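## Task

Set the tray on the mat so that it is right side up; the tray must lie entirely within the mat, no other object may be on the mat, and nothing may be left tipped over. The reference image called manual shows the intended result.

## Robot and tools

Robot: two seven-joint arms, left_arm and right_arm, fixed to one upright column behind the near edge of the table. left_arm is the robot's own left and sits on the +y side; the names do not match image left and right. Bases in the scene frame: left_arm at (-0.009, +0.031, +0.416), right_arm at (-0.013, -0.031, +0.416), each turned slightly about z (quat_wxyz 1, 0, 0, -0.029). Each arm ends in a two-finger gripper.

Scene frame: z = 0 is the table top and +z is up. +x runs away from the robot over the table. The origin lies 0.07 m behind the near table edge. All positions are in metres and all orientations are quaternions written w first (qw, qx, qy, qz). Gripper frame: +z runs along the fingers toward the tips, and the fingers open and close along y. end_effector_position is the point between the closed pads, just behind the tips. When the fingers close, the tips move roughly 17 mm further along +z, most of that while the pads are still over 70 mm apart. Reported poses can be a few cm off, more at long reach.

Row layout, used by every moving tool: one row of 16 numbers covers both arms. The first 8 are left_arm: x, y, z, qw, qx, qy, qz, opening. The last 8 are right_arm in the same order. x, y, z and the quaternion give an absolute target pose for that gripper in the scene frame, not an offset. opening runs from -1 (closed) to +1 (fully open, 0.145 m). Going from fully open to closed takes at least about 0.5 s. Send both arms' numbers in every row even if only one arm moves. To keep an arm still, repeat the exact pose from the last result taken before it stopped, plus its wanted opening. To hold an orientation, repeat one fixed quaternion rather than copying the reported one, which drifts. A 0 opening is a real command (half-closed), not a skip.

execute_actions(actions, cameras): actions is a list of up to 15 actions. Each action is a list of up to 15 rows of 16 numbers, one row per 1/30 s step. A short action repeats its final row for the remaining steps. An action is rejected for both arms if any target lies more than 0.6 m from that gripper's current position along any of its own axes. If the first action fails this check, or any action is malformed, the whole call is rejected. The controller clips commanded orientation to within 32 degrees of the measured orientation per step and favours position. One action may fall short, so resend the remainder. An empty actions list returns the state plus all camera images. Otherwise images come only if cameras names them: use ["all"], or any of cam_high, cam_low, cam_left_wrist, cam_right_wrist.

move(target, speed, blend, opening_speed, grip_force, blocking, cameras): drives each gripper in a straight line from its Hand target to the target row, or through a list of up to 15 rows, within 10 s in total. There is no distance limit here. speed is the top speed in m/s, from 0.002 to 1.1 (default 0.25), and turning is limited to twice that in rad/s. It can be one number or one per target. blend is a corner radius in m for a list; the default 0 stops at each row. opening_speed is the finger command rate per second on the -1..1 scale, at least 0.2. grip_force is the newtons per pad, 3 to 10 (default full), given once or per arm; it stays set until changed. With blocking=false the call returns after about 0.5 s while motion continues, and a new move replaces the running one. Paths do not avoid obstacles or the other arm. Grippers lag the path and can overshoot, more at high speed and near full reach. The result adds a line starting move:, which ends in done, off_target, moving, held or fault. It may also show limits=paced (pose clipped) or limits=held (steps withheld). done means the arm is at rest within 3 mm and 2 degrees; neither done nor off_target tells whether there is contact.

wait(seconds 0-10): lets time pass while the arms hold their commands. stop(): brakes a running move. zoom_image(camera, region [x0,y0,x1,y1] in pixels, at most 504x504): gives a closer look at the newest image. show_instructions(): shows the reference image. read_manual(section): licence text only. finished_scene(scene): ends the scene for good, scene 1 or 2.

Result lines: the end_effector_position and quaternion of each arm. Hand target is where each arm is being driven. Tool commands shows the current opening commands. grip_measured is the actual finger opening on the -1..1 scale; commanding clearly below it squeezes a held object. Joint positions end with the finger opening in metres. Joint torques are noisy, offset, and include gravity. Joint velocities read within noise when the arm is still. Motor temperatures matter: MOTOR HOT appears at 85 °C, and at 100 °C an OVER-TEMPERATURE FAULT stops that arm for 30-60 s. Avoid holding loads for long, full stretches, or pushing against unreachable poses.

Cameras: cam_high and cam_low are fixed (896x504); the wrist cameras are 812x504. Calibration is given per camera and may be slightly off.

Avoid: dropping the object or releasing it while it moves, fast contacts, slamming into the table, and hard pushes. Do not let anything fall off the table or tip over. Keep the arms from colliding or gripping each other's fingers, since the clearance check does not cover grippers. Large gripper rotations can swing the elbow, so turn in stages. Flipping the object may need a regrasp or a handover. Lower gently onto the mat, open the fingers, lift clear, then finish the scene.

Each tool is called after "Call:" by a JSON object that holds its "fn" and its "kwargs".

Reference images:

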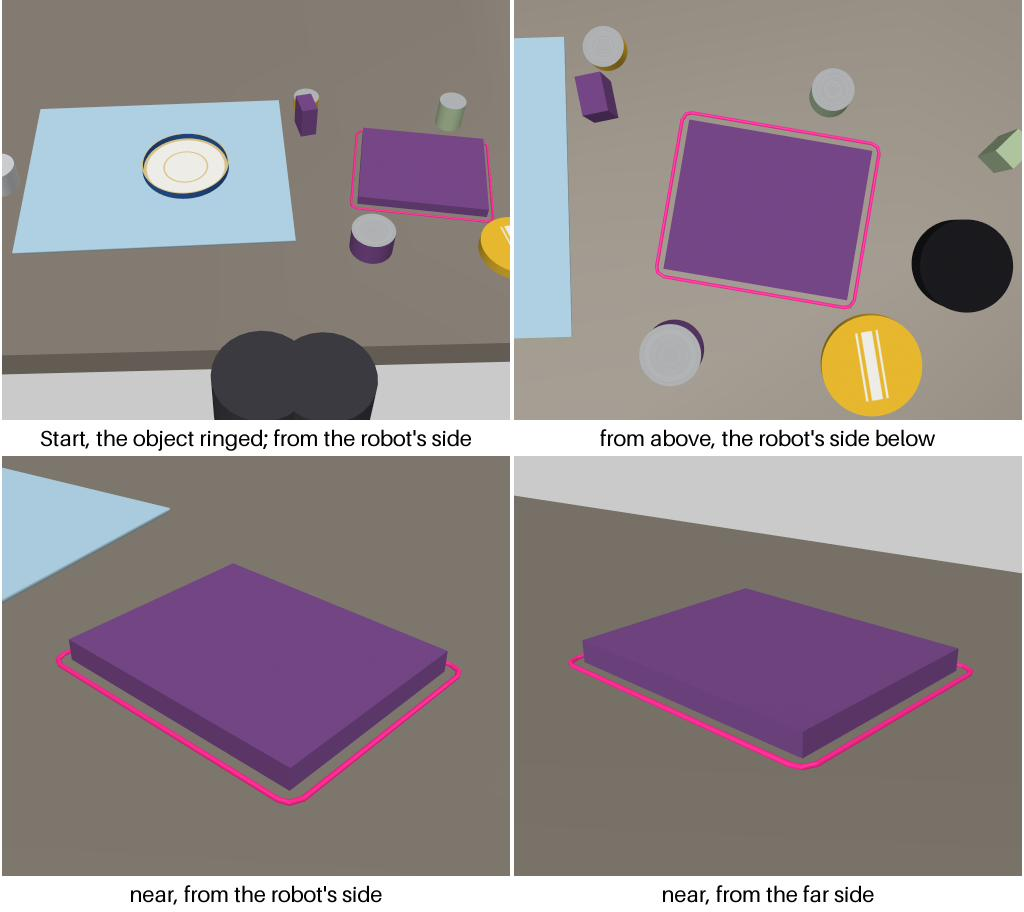

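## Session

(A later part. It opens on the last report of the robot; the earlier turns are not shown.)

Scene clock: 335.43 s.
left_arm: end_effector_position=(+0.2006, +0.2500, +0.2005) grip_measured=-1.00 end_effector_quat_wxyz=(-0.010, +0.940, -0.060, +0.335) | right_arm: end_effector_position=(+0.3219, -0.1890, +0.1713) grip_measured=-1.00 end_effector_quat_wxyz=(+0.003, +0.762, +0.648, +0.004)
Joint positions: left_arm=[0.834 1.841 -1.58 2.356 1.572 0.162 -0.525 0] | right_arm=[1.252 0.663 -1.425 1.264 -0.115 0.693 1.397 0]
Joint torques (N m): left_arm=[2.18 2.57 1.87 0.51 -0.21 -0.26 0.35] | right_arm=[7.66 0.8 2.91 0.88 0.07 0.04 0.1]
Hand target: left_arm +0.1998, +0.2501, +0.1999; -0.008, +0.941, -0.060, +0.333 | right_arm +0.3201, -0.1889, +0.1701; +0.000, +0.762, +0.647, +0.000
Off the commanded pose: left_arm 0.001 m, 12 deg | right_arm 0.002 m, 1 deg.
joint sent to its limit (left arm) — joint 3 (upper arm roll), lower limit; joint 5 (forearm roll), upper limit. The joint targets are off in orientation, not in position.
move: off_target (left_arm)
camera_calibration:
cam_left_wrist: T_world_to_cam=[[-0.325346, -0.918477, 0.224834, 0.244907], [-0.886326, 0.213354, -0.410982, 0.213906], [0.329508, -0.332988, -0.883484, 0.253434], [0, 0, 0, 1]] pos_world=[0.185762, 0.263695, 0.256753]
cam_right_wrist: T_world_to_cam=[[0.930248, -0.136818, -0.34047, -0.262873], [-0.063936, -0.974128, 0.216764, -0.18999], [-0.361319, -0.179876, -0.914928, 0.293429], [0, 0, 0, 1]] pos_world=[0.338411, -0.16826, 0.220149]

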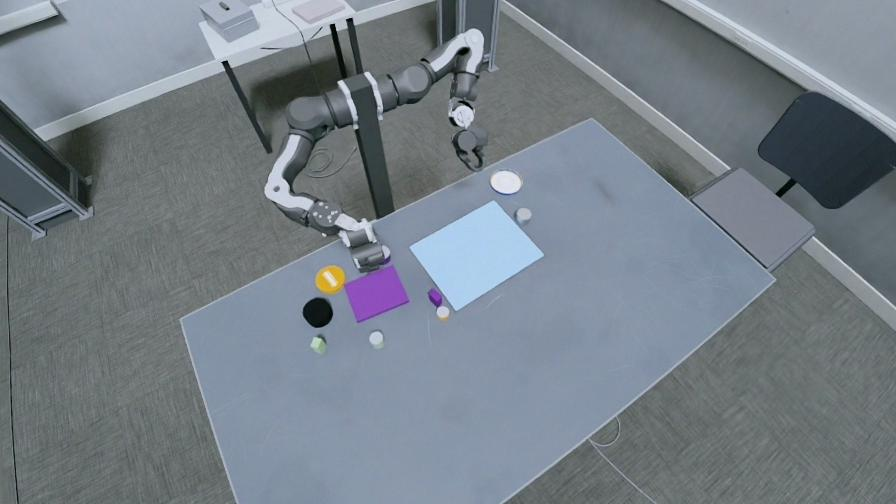

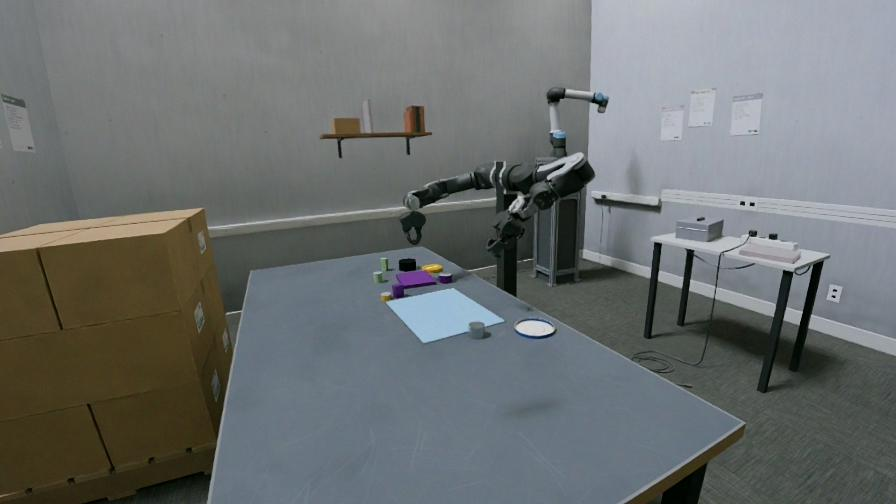

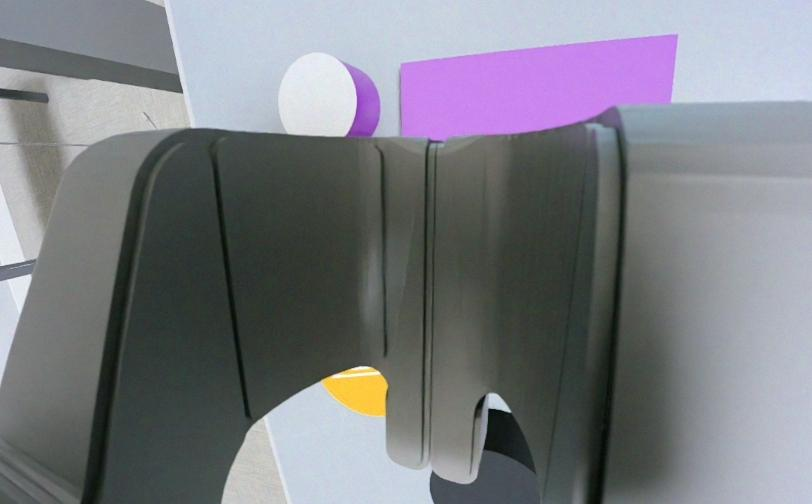

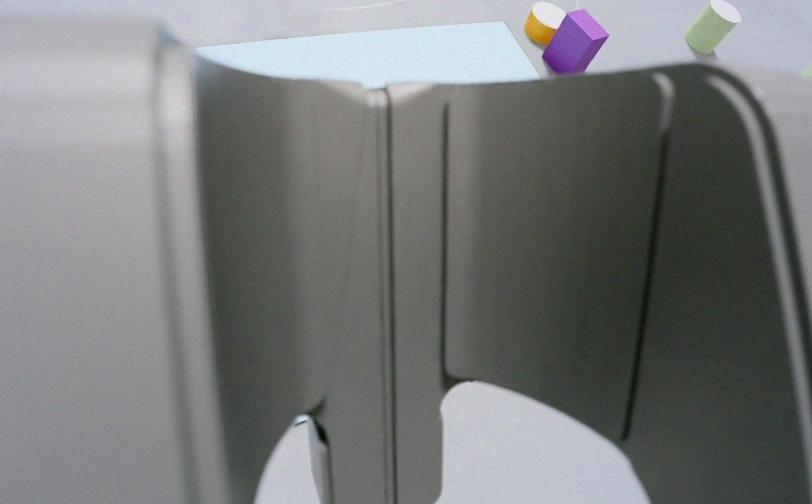

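Call:
{"fn": "move", "kwargs": {"target": [[0.22,0.05,0.20,0,0.966,0,0.259,0.4,0.25,-0.36,0.20,0,0.762,0.647,0,-1],[0.20,-0.095,0.13,0,0.966,0,0.259,0.4,0.25,-0.36,0.20,0,0.762,0.647,0,-1],[0.224,-0.096,0.035,0,0.966,0,0.259,0.4,0.25,-0.36,0.20,0,0.762,0.647,0,-1],[0.224,-0.096,0.034,0,0.966,0,0.259,-0.7,0.25,-0.36,0.20,0,0.762,0.647,0,-1],[0.165,-0.09,0.045,0,0.966,0,0.259,-0.7,0.25,-0.36,0.20,0,0.762,0.647,0,-1],[0.165,-0.09,0.036,0,0.966,0,0.259,-0.7,0.25,-0.36,0.20,0,0.762,0.647,0,-1],[0.165,-0.09,0.035,0,0.966,0,0.259,0.4,0.25,-0.36,0.20,0,0.762,0.647,0,-1],[0.14,-0.08,0.13,0,0.966,0,0.259,0.4,0.25,-0.36,0.20,0,0.762,0.647,0,-1]], "cameras": ["all"]}}

Call:
{"fn": "zoom_image", "kwargs": {"camera": "cam_high", "region": [300, 200, 540, 350]}}

Scene clock: 361.70 s.
left_arm: end_effector_position=(+0.2042, -0.0332, +0.1629) grip_measured=+0.40 end_effector_quat_wxyz=(+0.071, +0.956, -0.011, +0.284) | right_arm: end_effector_position=(+0.2491, -0.3602, +0.1980) grip_measured=-1.00 end_effector_quat_wxyz=(+0.000, +0.763, +0.646, -0.002)
Joint positions: left_arm=[0.012 -0.063 -0.862 2.012 1.193 0.777 -1.574 0.105] | right_arm=[1.266 1.238 -1.415 1.328 -0.037 0.193 1.419 0]
Joint torques (N m): left_arm=[2.86 -4.31 0.36 3.34 -0.26 -0.03 0.17] | right_arm=[6.69 2.39 4.15 0.32 0.06 -0.14 0.07]
Hand target: left_arm +0.2045, -0.0333, +0.1639; +0.072, +0.956, -0.009, +0.285 | right_arm +0.2500, -0.3600, +0.2000; +0.000, +0.762, +0.647, +0.000
Off the commanded pose: left_arm 0.086 m, 9 deg | right_arm 0.002 m, 0 deg.
move: held (left_arm; a check stopped the path); path passed 1 of 8 targets; target 4's new opening was not sent; target 7's new opening was not sent; limits=held
pose unreachable (left arm): on one or more control steps of this call, first in action 0 (counted from 0), this arm could not follow its commanded pose, so it was not sent that pose on those steps. It may still have moved: this result reports where it is.
cause: moving toward the commanded pose would bring a part of the arm (just beyond joint 4 (elbow)) too close to the robot's own body.
camera_calibration:
cam_left_wrist: T_world_to_cam=[[-0.24995, -0.871925, 0.421037, -0.0514003], [-0.936775, 0.107778, -0.332922, 0.256215], [0.244905, -0.477631, -0.843736, 0.130714], [0, 0, 0, 1]] pos_world=[0.195155, -0.0099982, 0.217229]
cam_right_wrist: T_world_to_cam=[[0.92507, -0.142361, -0.352105, -0.207928], [-0.0657136, -0.973104, 0.220793, -0.367271], [-0.374068, -0.181111, -0.909545, 0.262408], [0, 0, 0, 1]] pos_world=[0.266371, -0.339469, 0.246551]

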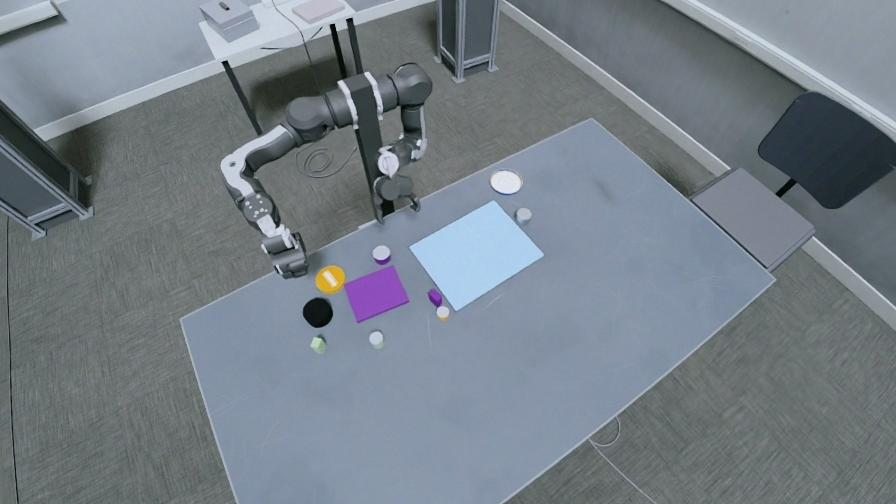

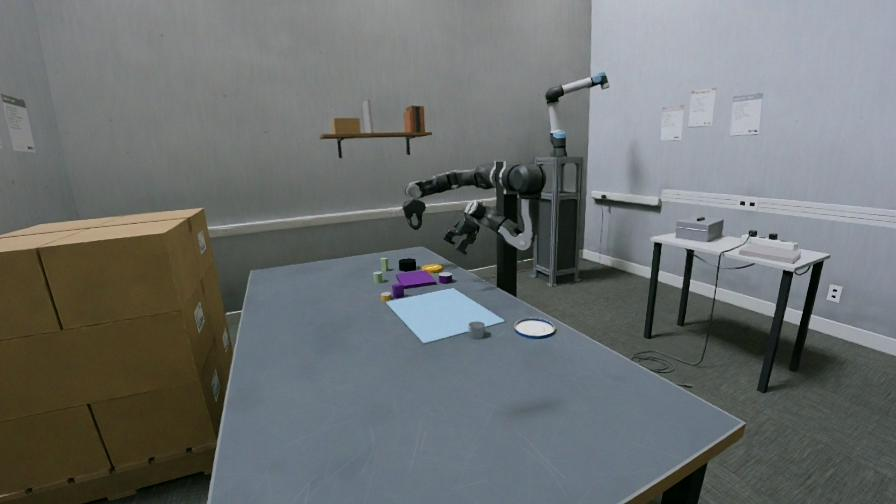

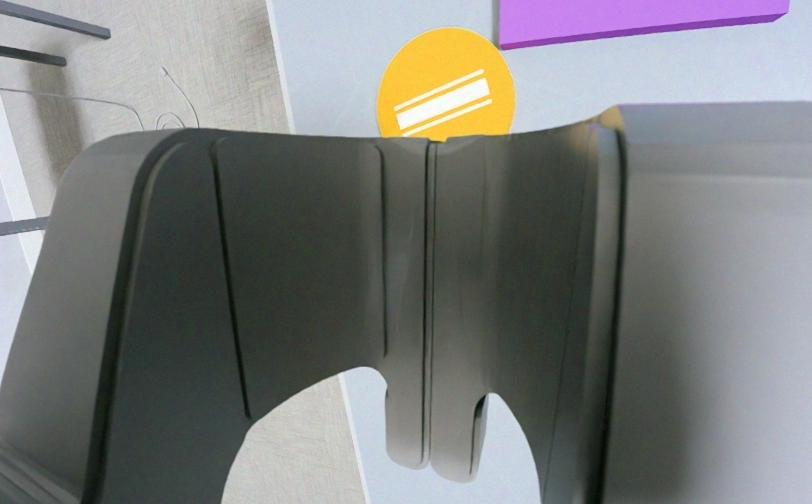

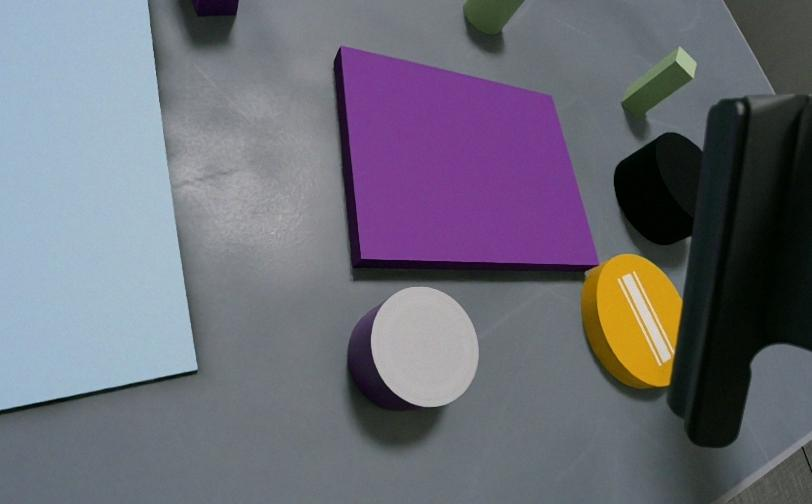

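Scaled by 2.100 from the camera's 896x504 image, which has a finer 1280x720 frame.

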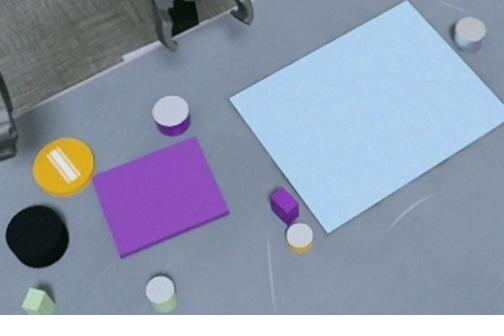

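Call:
{"fn": "move", "kwargs": {"target": [[0.20,0.20,0.20,0,0.966,0,0.259,-1,0.18,-0.25,0.20,0,0.924,0.2,0.30,0.4],[0.20,0.20,0.20,0,0.966,0,0.259,-1,0.20,-0.10,0.13,0,0.966,0,0.259,0.4],[0.20,0.20,0.20,0,0.966,0,0.259,-1,0.226,-0.096,0.034,0,0.966,0,0.259,0.4],[0.20,0.20,0.20,0,0.966,0,0.259,-1,0.226,-0.096,0.034,0,0.966,0,0.259,-0.7],[0.20,0.20,0.20,0,0.966,0,0.259,-1,0.17,-0.11,0.045,0,0.966,0,0.259,-0.7],[0.20,0.20,0.20,0,0.966,0,0.259,-1,0.165,-0.11,0.036,0,0.966,0,0.259,-0.7],[0.20,0.20,0.20,0,0.966,0,0.259,-1,0.165,-0.11,0.035,0,0.966,0,0.259,0.4],[0.20,0.20,0.20,0,0.966,0,0.259,-1,0.14,-0.11,0.11,0,0.966,0,0.259,0.4]], "cameras": ["all"], "speed": 0.3}}

Call:
{"fn": "zoom_image", "kwargs": {"camera": "cam_high", "region": [300, 200, 540, 350]}}

Scene clock: 386.73 s.
left_arm: end_effector_position=(+0.2002, +0.2013, +0.1978) grip_measured=-1.00 end_effector_quat_wxyz=(+0.027, +0.950, -0.023, +0.311) | right_arm: end_effector_position=(+0.1402, -0.1090, +0.1099) grip_measured=+0.40 end_effector_quat_wxyz=(-0.003, +0.966, -0.001, +0.259)
Joint positions: left_arm=[-0.667 0.953 0.254 2.443 1.572 0.789 -0.852 0] | right_arm=[-0.026 0.764 -1.066 2.254 1.312 0.363 -1.312 0.105]
Joint torques (N m): left_arm=[0.99 2.28 3.3 2.48 -0.19 -0.19 0.42] | right_arm=[1.52 1.99 1.2 3.52 -0.21 -0.05 -0.17]
Hand target: left_arm +0.2005, +0.2002, +0.1991; +0.029, +0.949, -0.026, +0.313 | right_arm +0.1399, -0.1099, +0.1100; +0.000, +0.966, +0.000, +0.259
Off the commanded pose: left_arm 0.003 m, 7 deg | right_arm 0.001 m, 0 deg.
joint sent to its limit (left arm) — joint 4 (elbow), upper limit, where the elbow is as bent as it goes; joint 5 (forearm roll), upper limit; joint 6 (wrist pitch), upper limit. The joint targets are off in orientation, not in position.
move: off_target (left_arm)
camera_calibration:
cam_left_wrist: T_world_to_cam=[[-0.267911, -0.907018, 0.324872, 0.167138], [-0.916299, 0.13569, -0.376807, 0.237797], [0.297689, -0.398631, -0.867453, 0.251362], [0, 0, 0, 1]] pos_world=[0.187843, 0.219532, 0.25335]
cam_right_wrist: T_world_to_cam=[[0.185836, -0.935418, -0.300762, -0.0908534], [-0.950014, -0.0928998, -0.298064, 0.166402], [0.250874, 0.341119, -0.905925, 0.156005], [0, 0, 0, 1]] pos_world=[0.13583, -0.122744, 0.163603]

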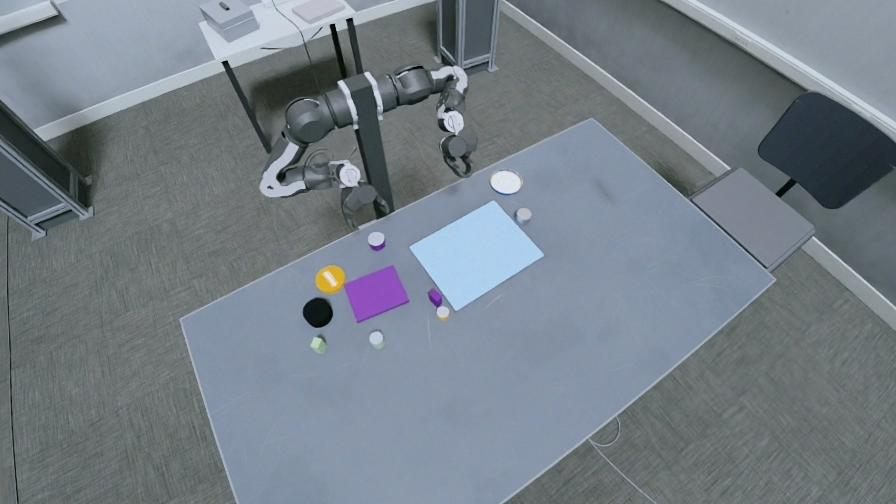

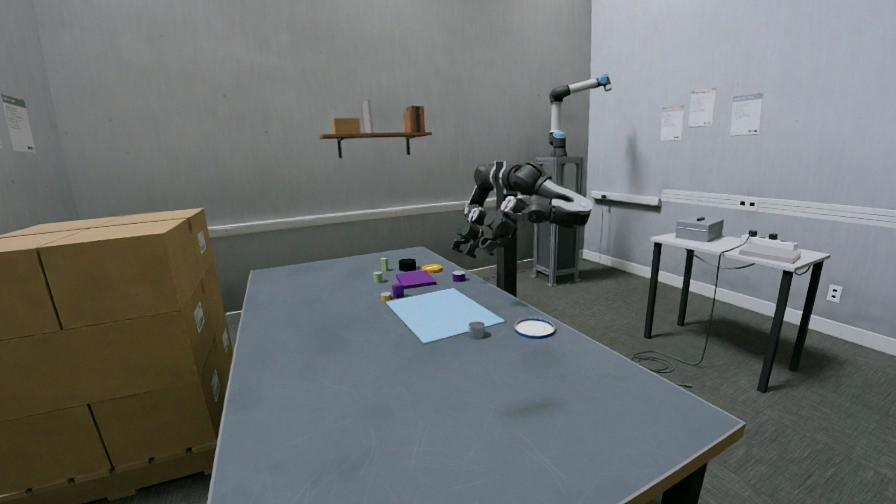

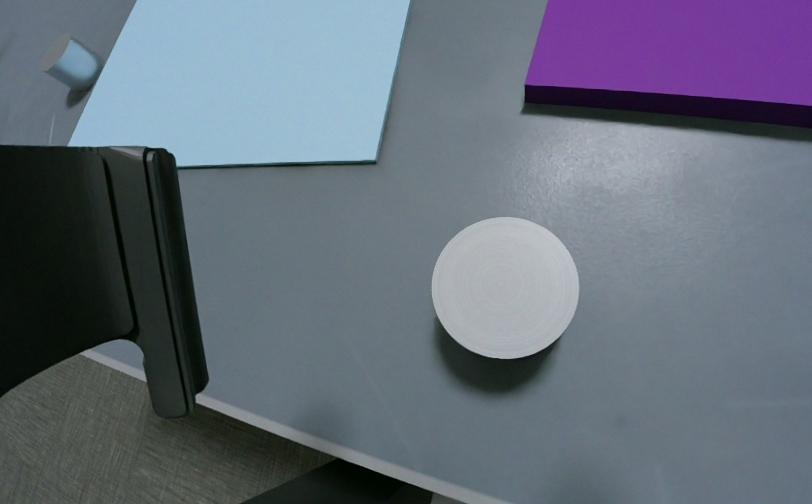

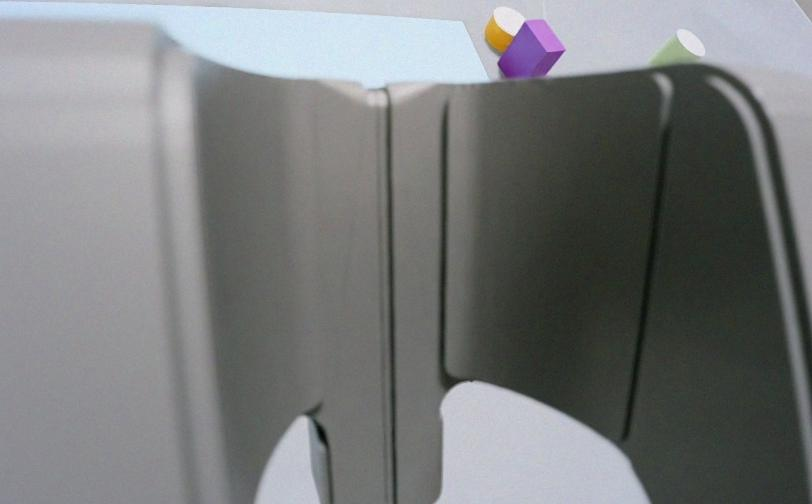

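Scaled by 2.100 from the camera's 896x504 image, which has a finer 1280x720 frame.

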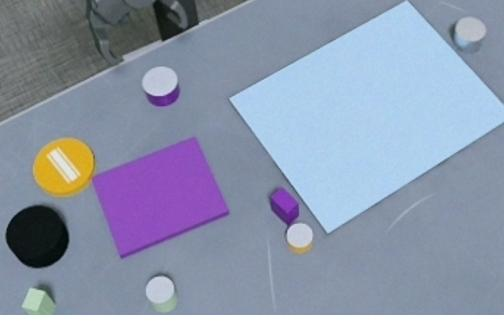

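Call:
{"fn": "move", "kwargs": {"target": [[0.20,0.28,0.20,0,0.966,0,0.259,-1,0.21,-0.26,0.12,0,0.966,0,0.259,-1],[0.20,0.28,0.20,0,0.966,0,0.259,-1,0.22,-0.28,0.031,0,0.966,0,0.259,-1],[0.20,0.28,0.20,0,0.966,0,0.259,-1,0.19,-0.42,0.031,0,0.966,0,0.259,-1],[0.20,0.28,0.20,0,0.966,0,0.259,-1,0.19,-0.40,0.10,0,0.966,0,0.259,-1],[0.20,0.28,0.20,0,0.966,0,0.259,-1,0.31,-0.20,0.11,0,0.966,0,0.259,-1]], "speed": [0.25,0.12,0.12,0.2,0.2], "cameras": ["all"]}}

Scene clock: 411.57 s.
left_arm: end_effector_position=(+0.1992, +0.2809, +0.1989) grip_measured=-1.00 end_effector_quat_wxyz=(-0.001, +0.962, -0.007, +0.274) | right_arm: end_effector_position=(+0.3104, -0.1996, +0.1105) grip_measured=-1.00 end_effector_quat_wxyz=(-0.002, +0.965, -0.001, +0.261)
Joint positions: left_arm=[-1.156 1.075 0.825 2.242 1.572 0.789 -0.464 0] | right_arm=[0.502 0.779 -0.852 1.612 1.539 0.734 -0.769 0]
Joint torques (N m): left_arm=[0.8 1.38 4 0.95 -0.12 -0.24 0.39] | right_arm=[5.63 2.65 2.8 2.17 -0.1 -0.15 -0.17]
Hand target: left_arm +0.1998, +0.2802, +0.1997; +0.002, +0.961, -0.009, +0.275 | right_arm +0.3100, -0.1999, +0.1100; +0.000, +0.966, +0.000, +0.259
Off the commanded pose: left_arm 0.002 m, 2 deg | right_arm 0.001 m, 0 deg.
joint sent to its limit (left arm) — joint 5 (forearm roll), upper limit; joint 6 (wrist pitch), upper limit. The joint targets still meet the commanded pose.
move: done
camera_calibration:
cam_left_wrist: T_world_to_cam=[[-0.201051, -0.931764, 0.302315, 0.236697], [-0.94819, 0.107607, -0.298927, 0.225181], [0.245998, -0.346751, -0.905123, 0.287543], [0, 0, 0, 1]] pos_world=[0.190368, 0.296021, 0.256017]
cam_right_wrist: T_world_to_cam=[[0.186389, -0.935669, -0.299639, -0.207349], [-0.949293, -0.0929205, -0.300347, 0.319927], [0.253182, 0.340426, -0.905543, 0.143831], [0, 0, 0, 1]] pos_world=[0.305937, -0.213246, 0.164205]

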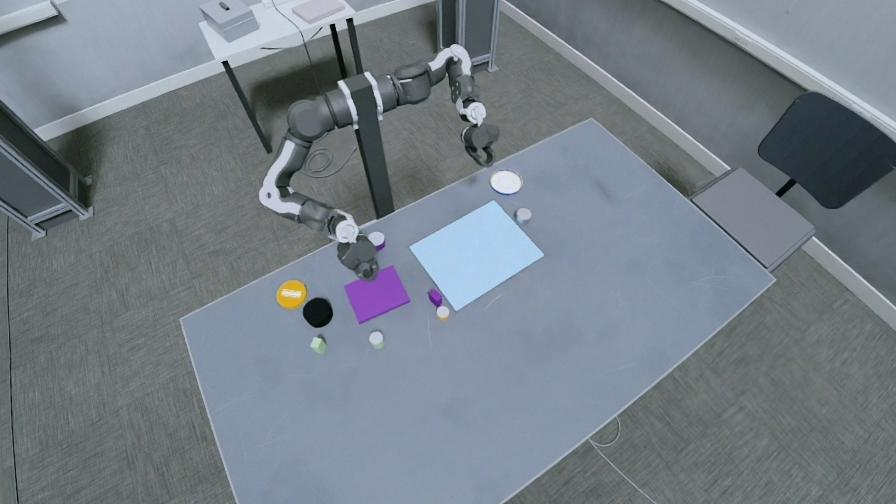

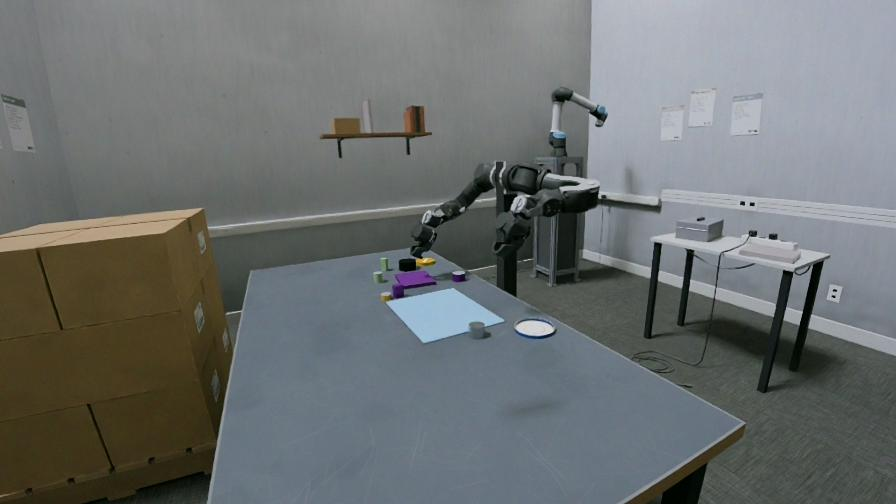

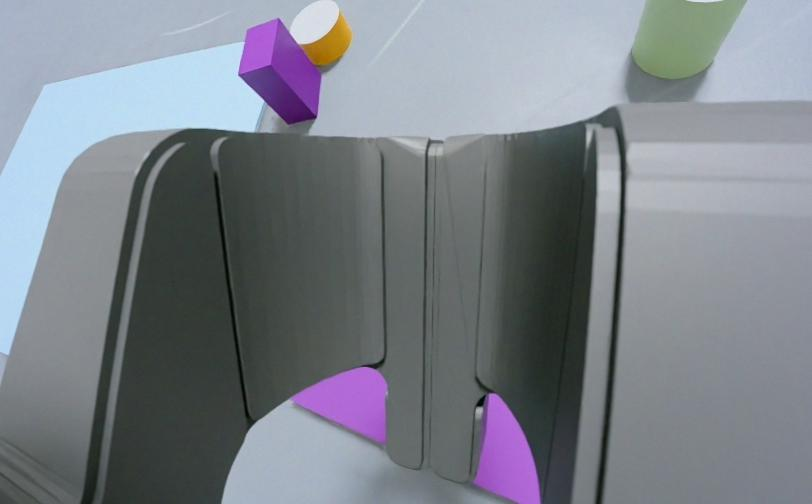

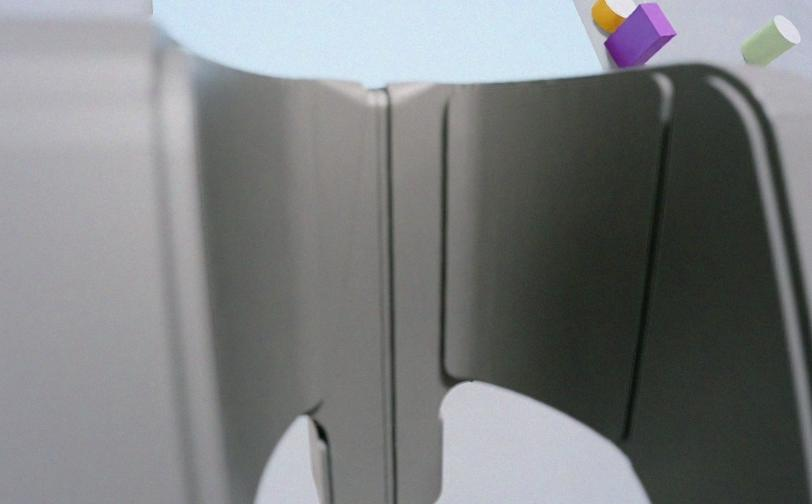

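Call:
{"fn": "move", "kwargs": {"target": [[0.2,0.28,0.2,0,0.966,0,0.259,-1,0.33,-0.18,0.06,0,0.966,0,0.259,-1],[0.2,0.28,0.2,0,0.966,0,0.259,-1,0.33,-0.18,0.029,0,0.966,0,0.259,-1],[0.2,0.28,0.2,0,0.966,0,0.259,-1,0.27,-0.208,0.029,0,0.966,0,0.259,-1],[0.2,0.28,0.2,0,0.966,0,0.259,-1,0.23,-0.218,0.029,0,0.966,0,0.259,-1],[0.2,0.28,0.2,0,0.966,0,0.259,-1,0.16,-0.248,0.029,0,0.966,0,0.259,-1],[0.2,0.28,0.2,0,0.966,0,0.259,-1,0.11,-0.25,0.029,0,0.966,0,0.259,-1],[0.2,0.28,0.2,0,0.966,0,0.259,-1,0.12,-0.25,0.10,0,0.966,0,0.259,-1]], "speed": [0.15,0.1,0.1,0.1,0.1,0.1,0.2], "blend": [0,0,0.01,0.01,0.01,0,0], "cameras": ["all"]}}

Call:
{"fn": "zoom_image", "kwargs": {"camera": "cam_high", "region": [260, 180, 460, 350]}}

Scene clock: 435.93 s.
left_arm: end_effector_position=(+0.1992, +0.2809, +0.1989) grip_measured=-1.00 end_effector_quat_wxyz=(-0.001, +0.962, -0.007, +0.274) | right_arm: end_effector_position=(+0.1201, -0.2494, +0.1001) grip_measured=-1.00 end_effector_quat_wxyz=(-0.002, +0.966, +0.002, +0.259)
Joint positions: left_arm=[-1.156 1.075 0.825 2.242 1.572 0.789 -0.464 0] | right_arm=[-0.3 1.511 -0.892 2.149 1.411 -0.065 -0.598 0]
Joint torques (N m): left_arm=[0.83 1.38 4 0.95 -0.12 -0.24 0.39] | right_arm=[1.17 5.37 1.43 2 -0.13 -0.34 -0.17]
Hand target: left_arm +0.1998, +0.2802, +0.1997; +0.002, +0.961, -0.009, +0.275 | right_arm +0.1201, -0.2500, +0.1000; +0.000, +0.966, +0.000, +0.259
Off the commanded pose: left_arm 0.002 m, 2 deg | right_arm 0.001 m, 0 deg.
joint sent to its limit (left arm) — joint 5 (forearm roll), upper limit; joint 6 (wrist pitch), upper limit. The joint targets still meet the commanded pose.
move: done
camera_calibration:
cam_left_wrist: T_world_to_cam=[[-0.201051, -0.931764, 0.302315, 0.236697], [-0.94819, 0.107607, -0.298927, 0.225181], [0.245998, -0.346751, -0.905123, 0.287543], [0, 0, 0, 1]] pos_world=[0.190368, 0.296021, 0.256017]
cam_right_wrist: T_world_to_cam=[[0.190178, -0.935513, -0.297739, -0.222339], [-0.950062, -0.0989424, -0.295961, 0.129629], [0.247416, 0.339156, -0.907611, 0.200124], [0, 0, 0, 1]] pos_world=[0.115926, -0.263048, 0.153801]

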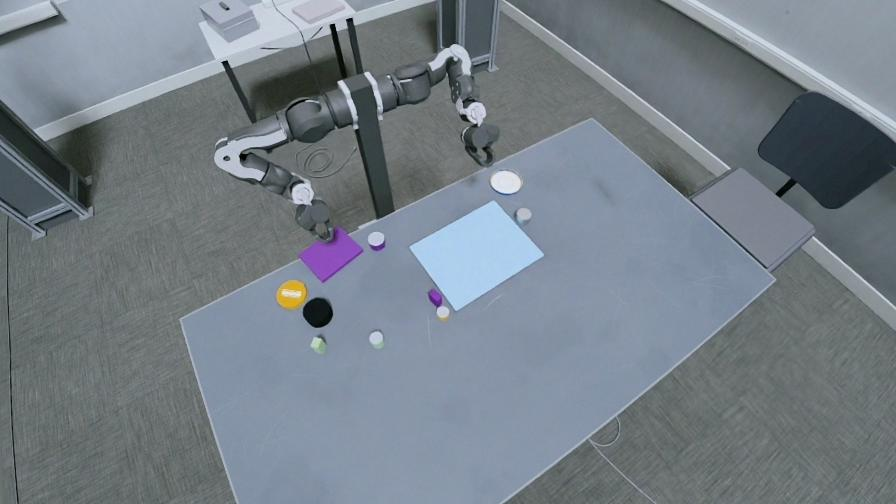

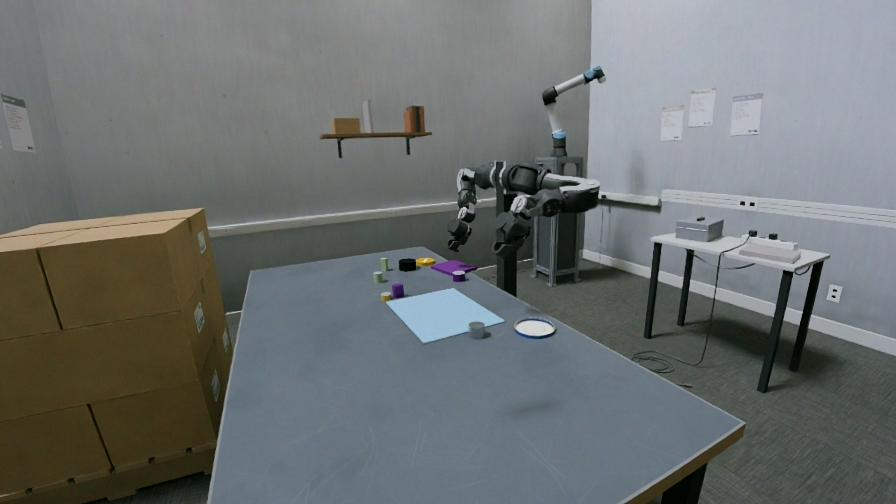

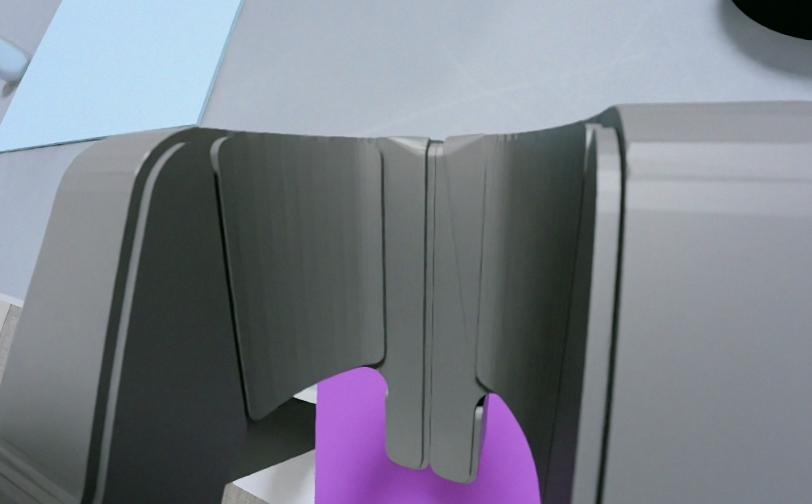

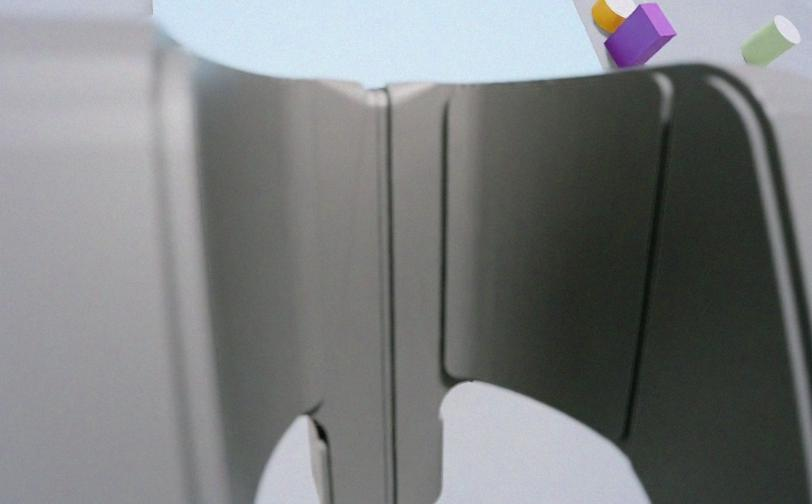

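Scaled by 2.520 from the camera's 896x504 image, which has a finer 1280x720 frame.

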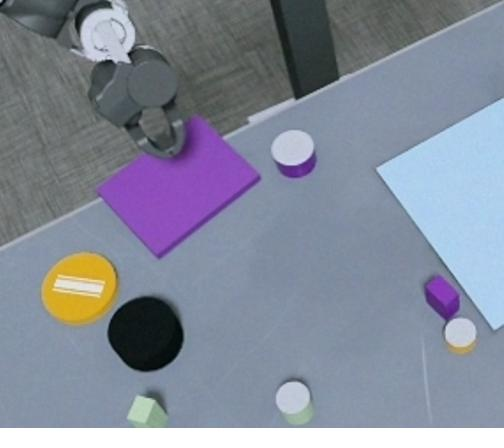

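Call:
{"fn": "move", "kwargs": {"target": [[0.2,0.28,0.2,0,0.966,0,0.259,-1,0.125,-0.285,0.06,0,0.966,0,0.259,-1],[0.2,0.28,0.2,0,0.966,0,0.259,-1,0.125,-0.285,0.029,0,0.966,0,0.259,-1],[0.2,0.28,0.2,0,0.966,0,0.259,-1,0.095,-0.275,0.029,0,0.966,0,0.259,-1],[0.2,0.28,0.2,0,0.966,0,0.259,-1,0.10,-0.29,0.08,0,0.966,0,0.259,1],[0.2,0.28,0.2,0,0.966,0,0.259,-1,0.12,-0.40,0.20,0.271,0.653,0.653,0.271,1]], "speed": [0.15,0.1,0.08,0.15,0.25], "cameras": ["cam_high"]}}

Call:
{"fn": "zoom_image", "kwargs": {"camera": "cam_high", "region": [260, 180, 460, 350]}}

Scene clock: 453.53 s.
left_arm: end_effector_position=(+0.1992, +0.2809, +0.1989) grip_measured=-1.00 end_effector_quat_wxyz=(-0.001, +0.962, -0.007, +0.274) | right_arm: end_effector_position=(+0.1215, -0.4000, +0.1992) grip_measured=+1.00 end_effector_quat_wxyz=(+0.287, +0.632, +0.646, +0.316)
Joint positions: left_arm=[-1.156 1.075 0.825 2.242 1.572 0.789 -0.464 0] | right_arm=[0.223 2.006 -1.551 1.763 -0.079 -0.293 -0.662 0.145]
Joint torques (N m): left_arm=[0.8 1.38 4 0.94 -0.12 -0.24 0.39] | right_arm=[0.22 8.66 0.43 -0.79 0.06 -0.19 -0.54]
Hand target: left_arm +0.1998, +0.2802, +0.1997; +0.002, +0.961, -0.009, +0.275 | right_arm +0.1203, -0.4002, +0.1991; +0.287, +0.633, +0.646, +0.317
Off the commanded pose: left_arm 0.002 m, 2 deg | right_arm 0.002 m, 6 deg.
joint sent to its limit (left arm) — joint 5 (forearm roll), upper limit; joint 6 (wrist pitch), upper limit. The joint targets still meet the commanded pose.
joint sent to its limit (right arm) — joint 2 (shoulder roll), upper limit; joint 3 (upper arm roll), lower limit. The joint targets are off in orientation, not in position.
move: off_target (right_arm)
Images, in order (width x height): cam_high 896x504.

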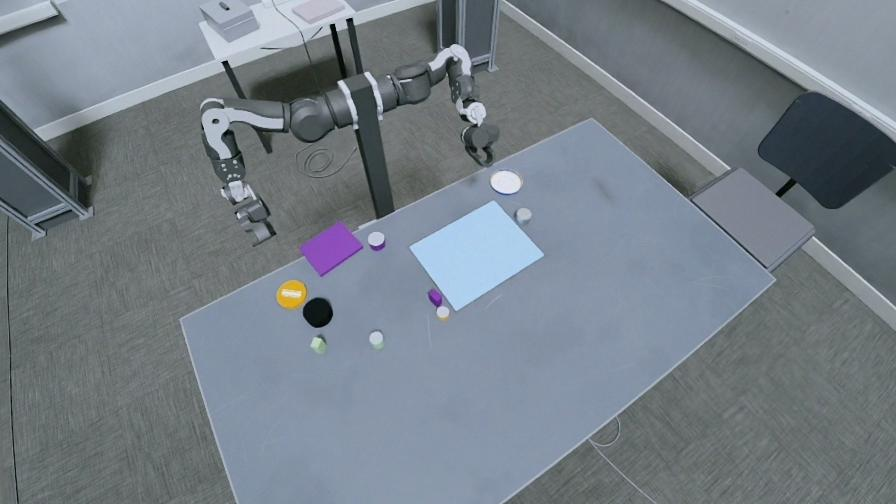

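Scaled by 2.520 from the camera's 896x504 image, which has a finer 1280x720 frame.

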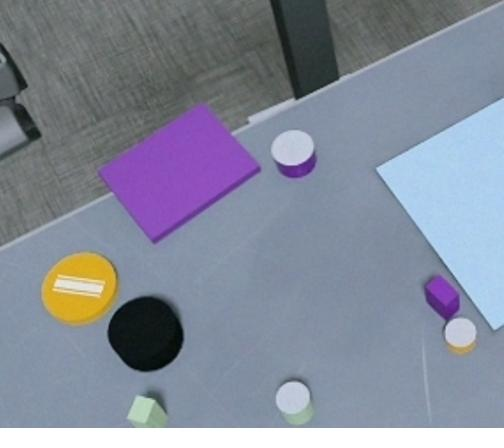

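Call:
{"fn": "move", "kwargs": {"target": [[0.2,0.28,0.2,0,0.966,0,0.259,-1,-0.06,-0.33,0.13,0.246,0.594,0.7075,0.294,1],[0.2,0.28,0.2,0,0.966,0,0.259,-1,-0.02,-0.248,0.073,0.246,0.594,0.7075,0.294,1]], "cameras": ["cam_right_wrist"]}}

Scene clock: 473.30 s.
left_arm: end_effector_position=(+0.1992, +0.2809, +0.1989) grip_measured=-1.00 end_effector_quat_wxyz=(-0.001, +0.962, -0.007, +0.274) | right_arm: end_effector_position=(-0.0186, -0.2478, +0.0736) grip_measured=+1.00 end_effector_quat_wxyz=(+0.247, +0.594, +0.705, +0.297)
Joint positions: left_arm=[-1.156 1.075 0.825 2.242 1.572 0.789 -0.464 0] | right_arm=[-0.501 1.31 -1.497 1.755 -0.265 0.522 -1.1 0.145]
Joint torques (N m): left_arm=[0.8 1.38 4 0.95 -0.12 -0.24 0.39] | right_arm=[-1.94 5.42 -1.48 1.33 -0.23 0.01 -0.24]
Hand target: left_arm +0.1998, +0.2802, +0.1997; +0.002, +0.961, -0.009, +0.275 | right_arm -0.0201, -0.2480, +0.0730; +0.246, +0.594, +0.707, +0.294
Off the commanded pose: left_arm 0.002 m, 2 deg | right_arm 0.001 m, 0 deg.
joint sent to its limit (left arm) — joint 5 (forearm roll), upper limit; joint 6 (wrist pitch), upper limit. The joint targets still meet the commanded pose.
move: done
camera_calibration:
cam_right_wrist: T_world_to_cam=[[0.890706, 0.165944, 0.423209, 0.0307143], [0.0780886, -0.973004, 0.217175, -0.245072], [0.447823, -0.160392, -0.879619, 0.0876694], [0, 0, 0, 1]] pos_world=[-0.0474804, -0.229492, 0.117341]
Images, in order (width x height): cam_right_wrist 812x504.

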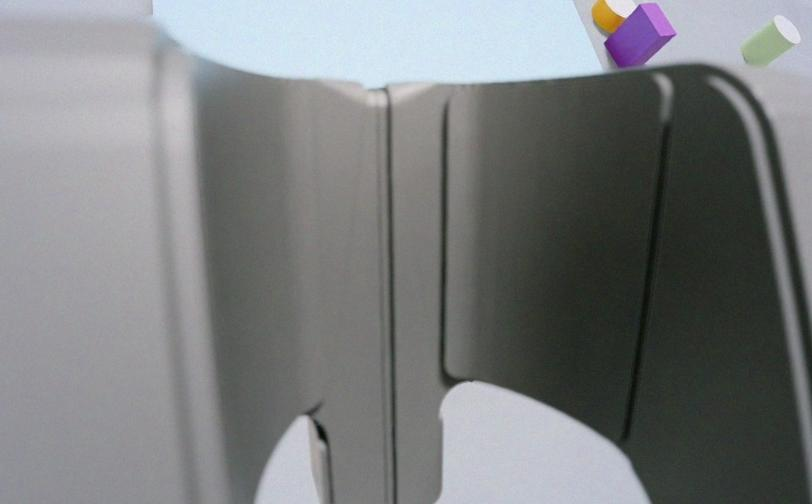

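Call:
{"fn": "wait", "kwargs": {"seconds": 0, "cameras": ["cam_left_wrist"]}}

Scene clock: 480.07 s.
left_arm: end_effector_position=(+0.1992, +0.2809, +0.1989) grip_measured=-1.00 end_effector_quat_wxyz=(-0.001, +0.962, -0.007, +0.274) | right_arm: end_effector_position=(-0.0186, -0.2478, +0.0736) grip_measured=+1.00 end_effector_quat_wxyz=(+0.247, +0.594, +0.705, +0.297)
Joint positions: left_arm=[-1.156 1.075 0.825 2.242 1.572 0.789 -0.464 0] | right_arm=[-0.501 1.31 -1.497 1.755 -0.265 0.522 -1.1 0.145]
Joint torques (N m): left_arm=[0.8 1.38 4 0.95 -0.12 -0.24 0.39] | right_arm=[-1.96 5.45 -1.5 1.32 -0.23 0.01 -0.24]
Hand target: left_arm +0.1998, +0.2802, +0.1997; +0.002, +0.961, -0.009, +0.275 | right_arm -0.0201, -0.2480, +0.0730; +0.246, +0.594, +0.707, +0.294
Tool commands: left_gripper/opening=-1.0 right_gripper/opening=+1.0
Off the commanded pose: left_arm 0.002 m, 2 deg | right_arm 0.001 m, 0 deg.
camera_calibration:
cam_left_wrist: T_world_to_cam=[[-0.201051, -0.931764, 0.302315, 0.236697], [-0.94819, 0.107607, -0.298927, 0.225181], [0.245998, -0.346751, -0.905123, 0.287543], [0, 0, 0, 1]] pos_world=[0.190368, 0.296021, 0.256017]
Images, in order (width x height): cam_left_wrist 812x504.

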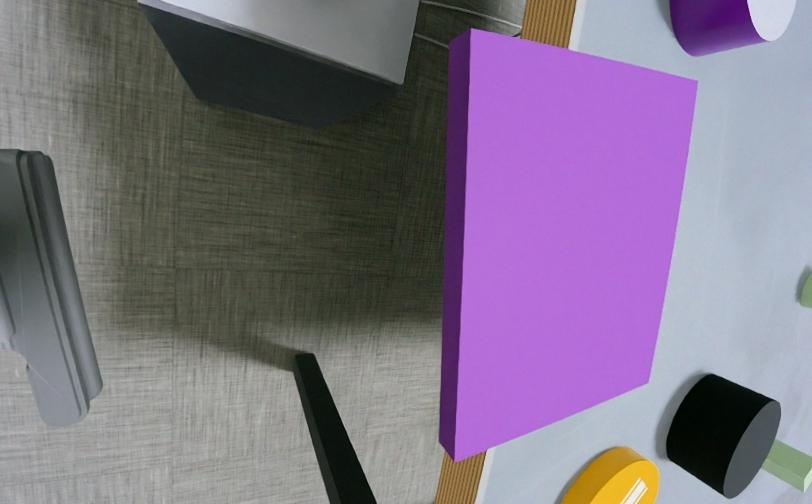

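Call:
{"fn": "move", "kwargs": {"target": [[0.2,0.28,0.2,0,0.966,0,0.259,-1,0.035,-0.239,0.01,0.246,0.594,0.7075,0.294,1],[0.2,0.28,0.2,0,0.966,0,0.259,-1,0.035,-0.239,0.01,0.246,0.594,0.7075,0.294,-1],[0.2,0.28,0.2,0,0.966,0,0.259,-1,0.042,-0.238,0.055,0.246,0.594,0.7075,0.294,-1],[0.2,0.28,0.2,0,0.966,0,0.259,-1,0.06,-0.235,0.09,0.246,0.594,0.7075,0.294,-1]], "speed": [0.15,0.07,0.07,0.07], "opening_speed": 0.8, "cameras": ["cam_left_wrist","cam_low"]}}

Call:
{"fn": "zoom_image", "kwargs": {"camera": "cam_low", "region": [380, 180, 540, 300]}}

Scene clock: 495.17 s.
left_arm: end_effector_position=(+0.1992, +0.2809, +0.1989) grip_measured=-1.00 end_effector_quat_wxyz=(-0.001, +0.962, -0.007, +0.274) | right_arm: end_effector_position=(+0.0595, -0.2348, +0.0899) grip_measured=-0.82 end_effector_quat_wxyz=(+0.245, +0.595, +0.707, +0.295)
Joint positions: left_arm=[-1.156 1.075 0.825 2.242 1.572 0.789 -0.464 0] | right_arm=[-0.2 1.434 -1.501 1.998 -0.286 0.571 -0.763 0.014]
Joint torques (N m): left_arm=[0.8 1.38 4 0.95 -0.12 -0.24 0.39] | right_arm=[0.07 5.82 0.14 2.1 -0.23 0.01 -0.32]
Hand target: left_arm +0.1998, +0.2802, +0.1997; +0.002, +0.961, -0.009, +0.275 | right_arm +0.0600, -0.2349, +0.0900; +0.246, +0.594, +0.707, +0.294
Off the commanded pose: left_arm 0.002 m, 2 deg | right_arm 0.001 m, 0 deg.
joint sent to its limit (left arm) — joint 5 (forearm roll), upper limit; joint 6 (wrist pitch), upper limit. The joint targets still meet the commanded pose.
move: done
camera_calibration:
cam_left_wrist: T_world_to_cam=[[-0.201051, -0.931764, 0.302315, 0.236697], [-0.94819, 0.107607, -0.298927, 0.225181], [0.245998, -0.346751, -0.905123, 0.287543], [0, 0, 0, 1]] pos_world=[0.190368, 0.296021, 0.256017]
Images, in order (width x height): cam_low 896x504, cam_left_wrist 812x504.

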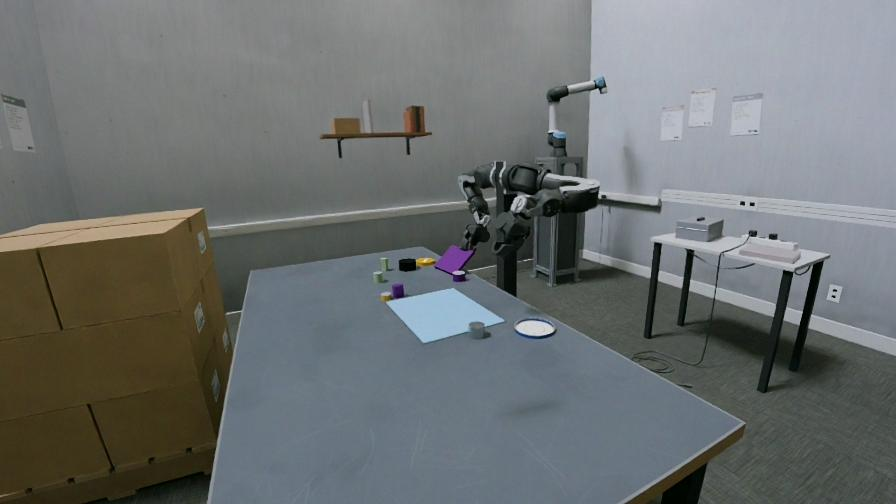

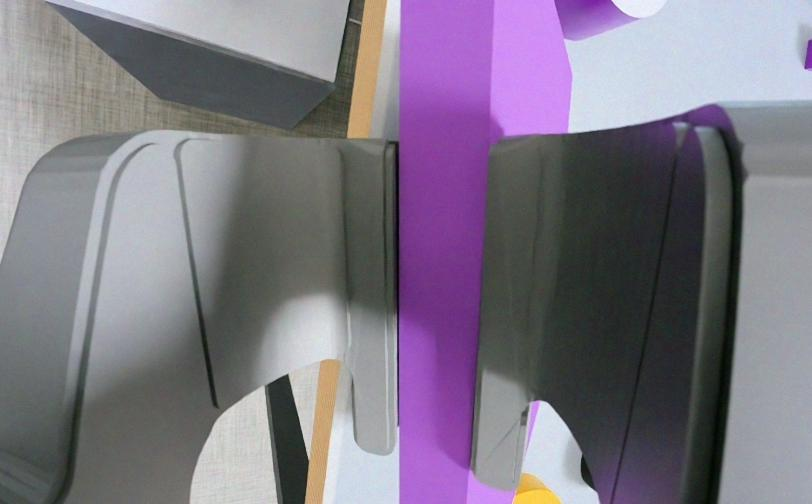

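Scaled by 3.150 from the camera's 896x504 image, which has a finer 1280x720 frame.

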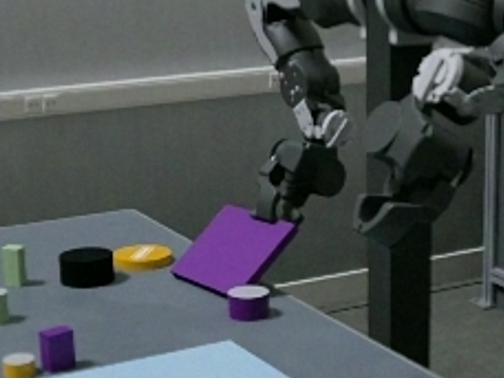

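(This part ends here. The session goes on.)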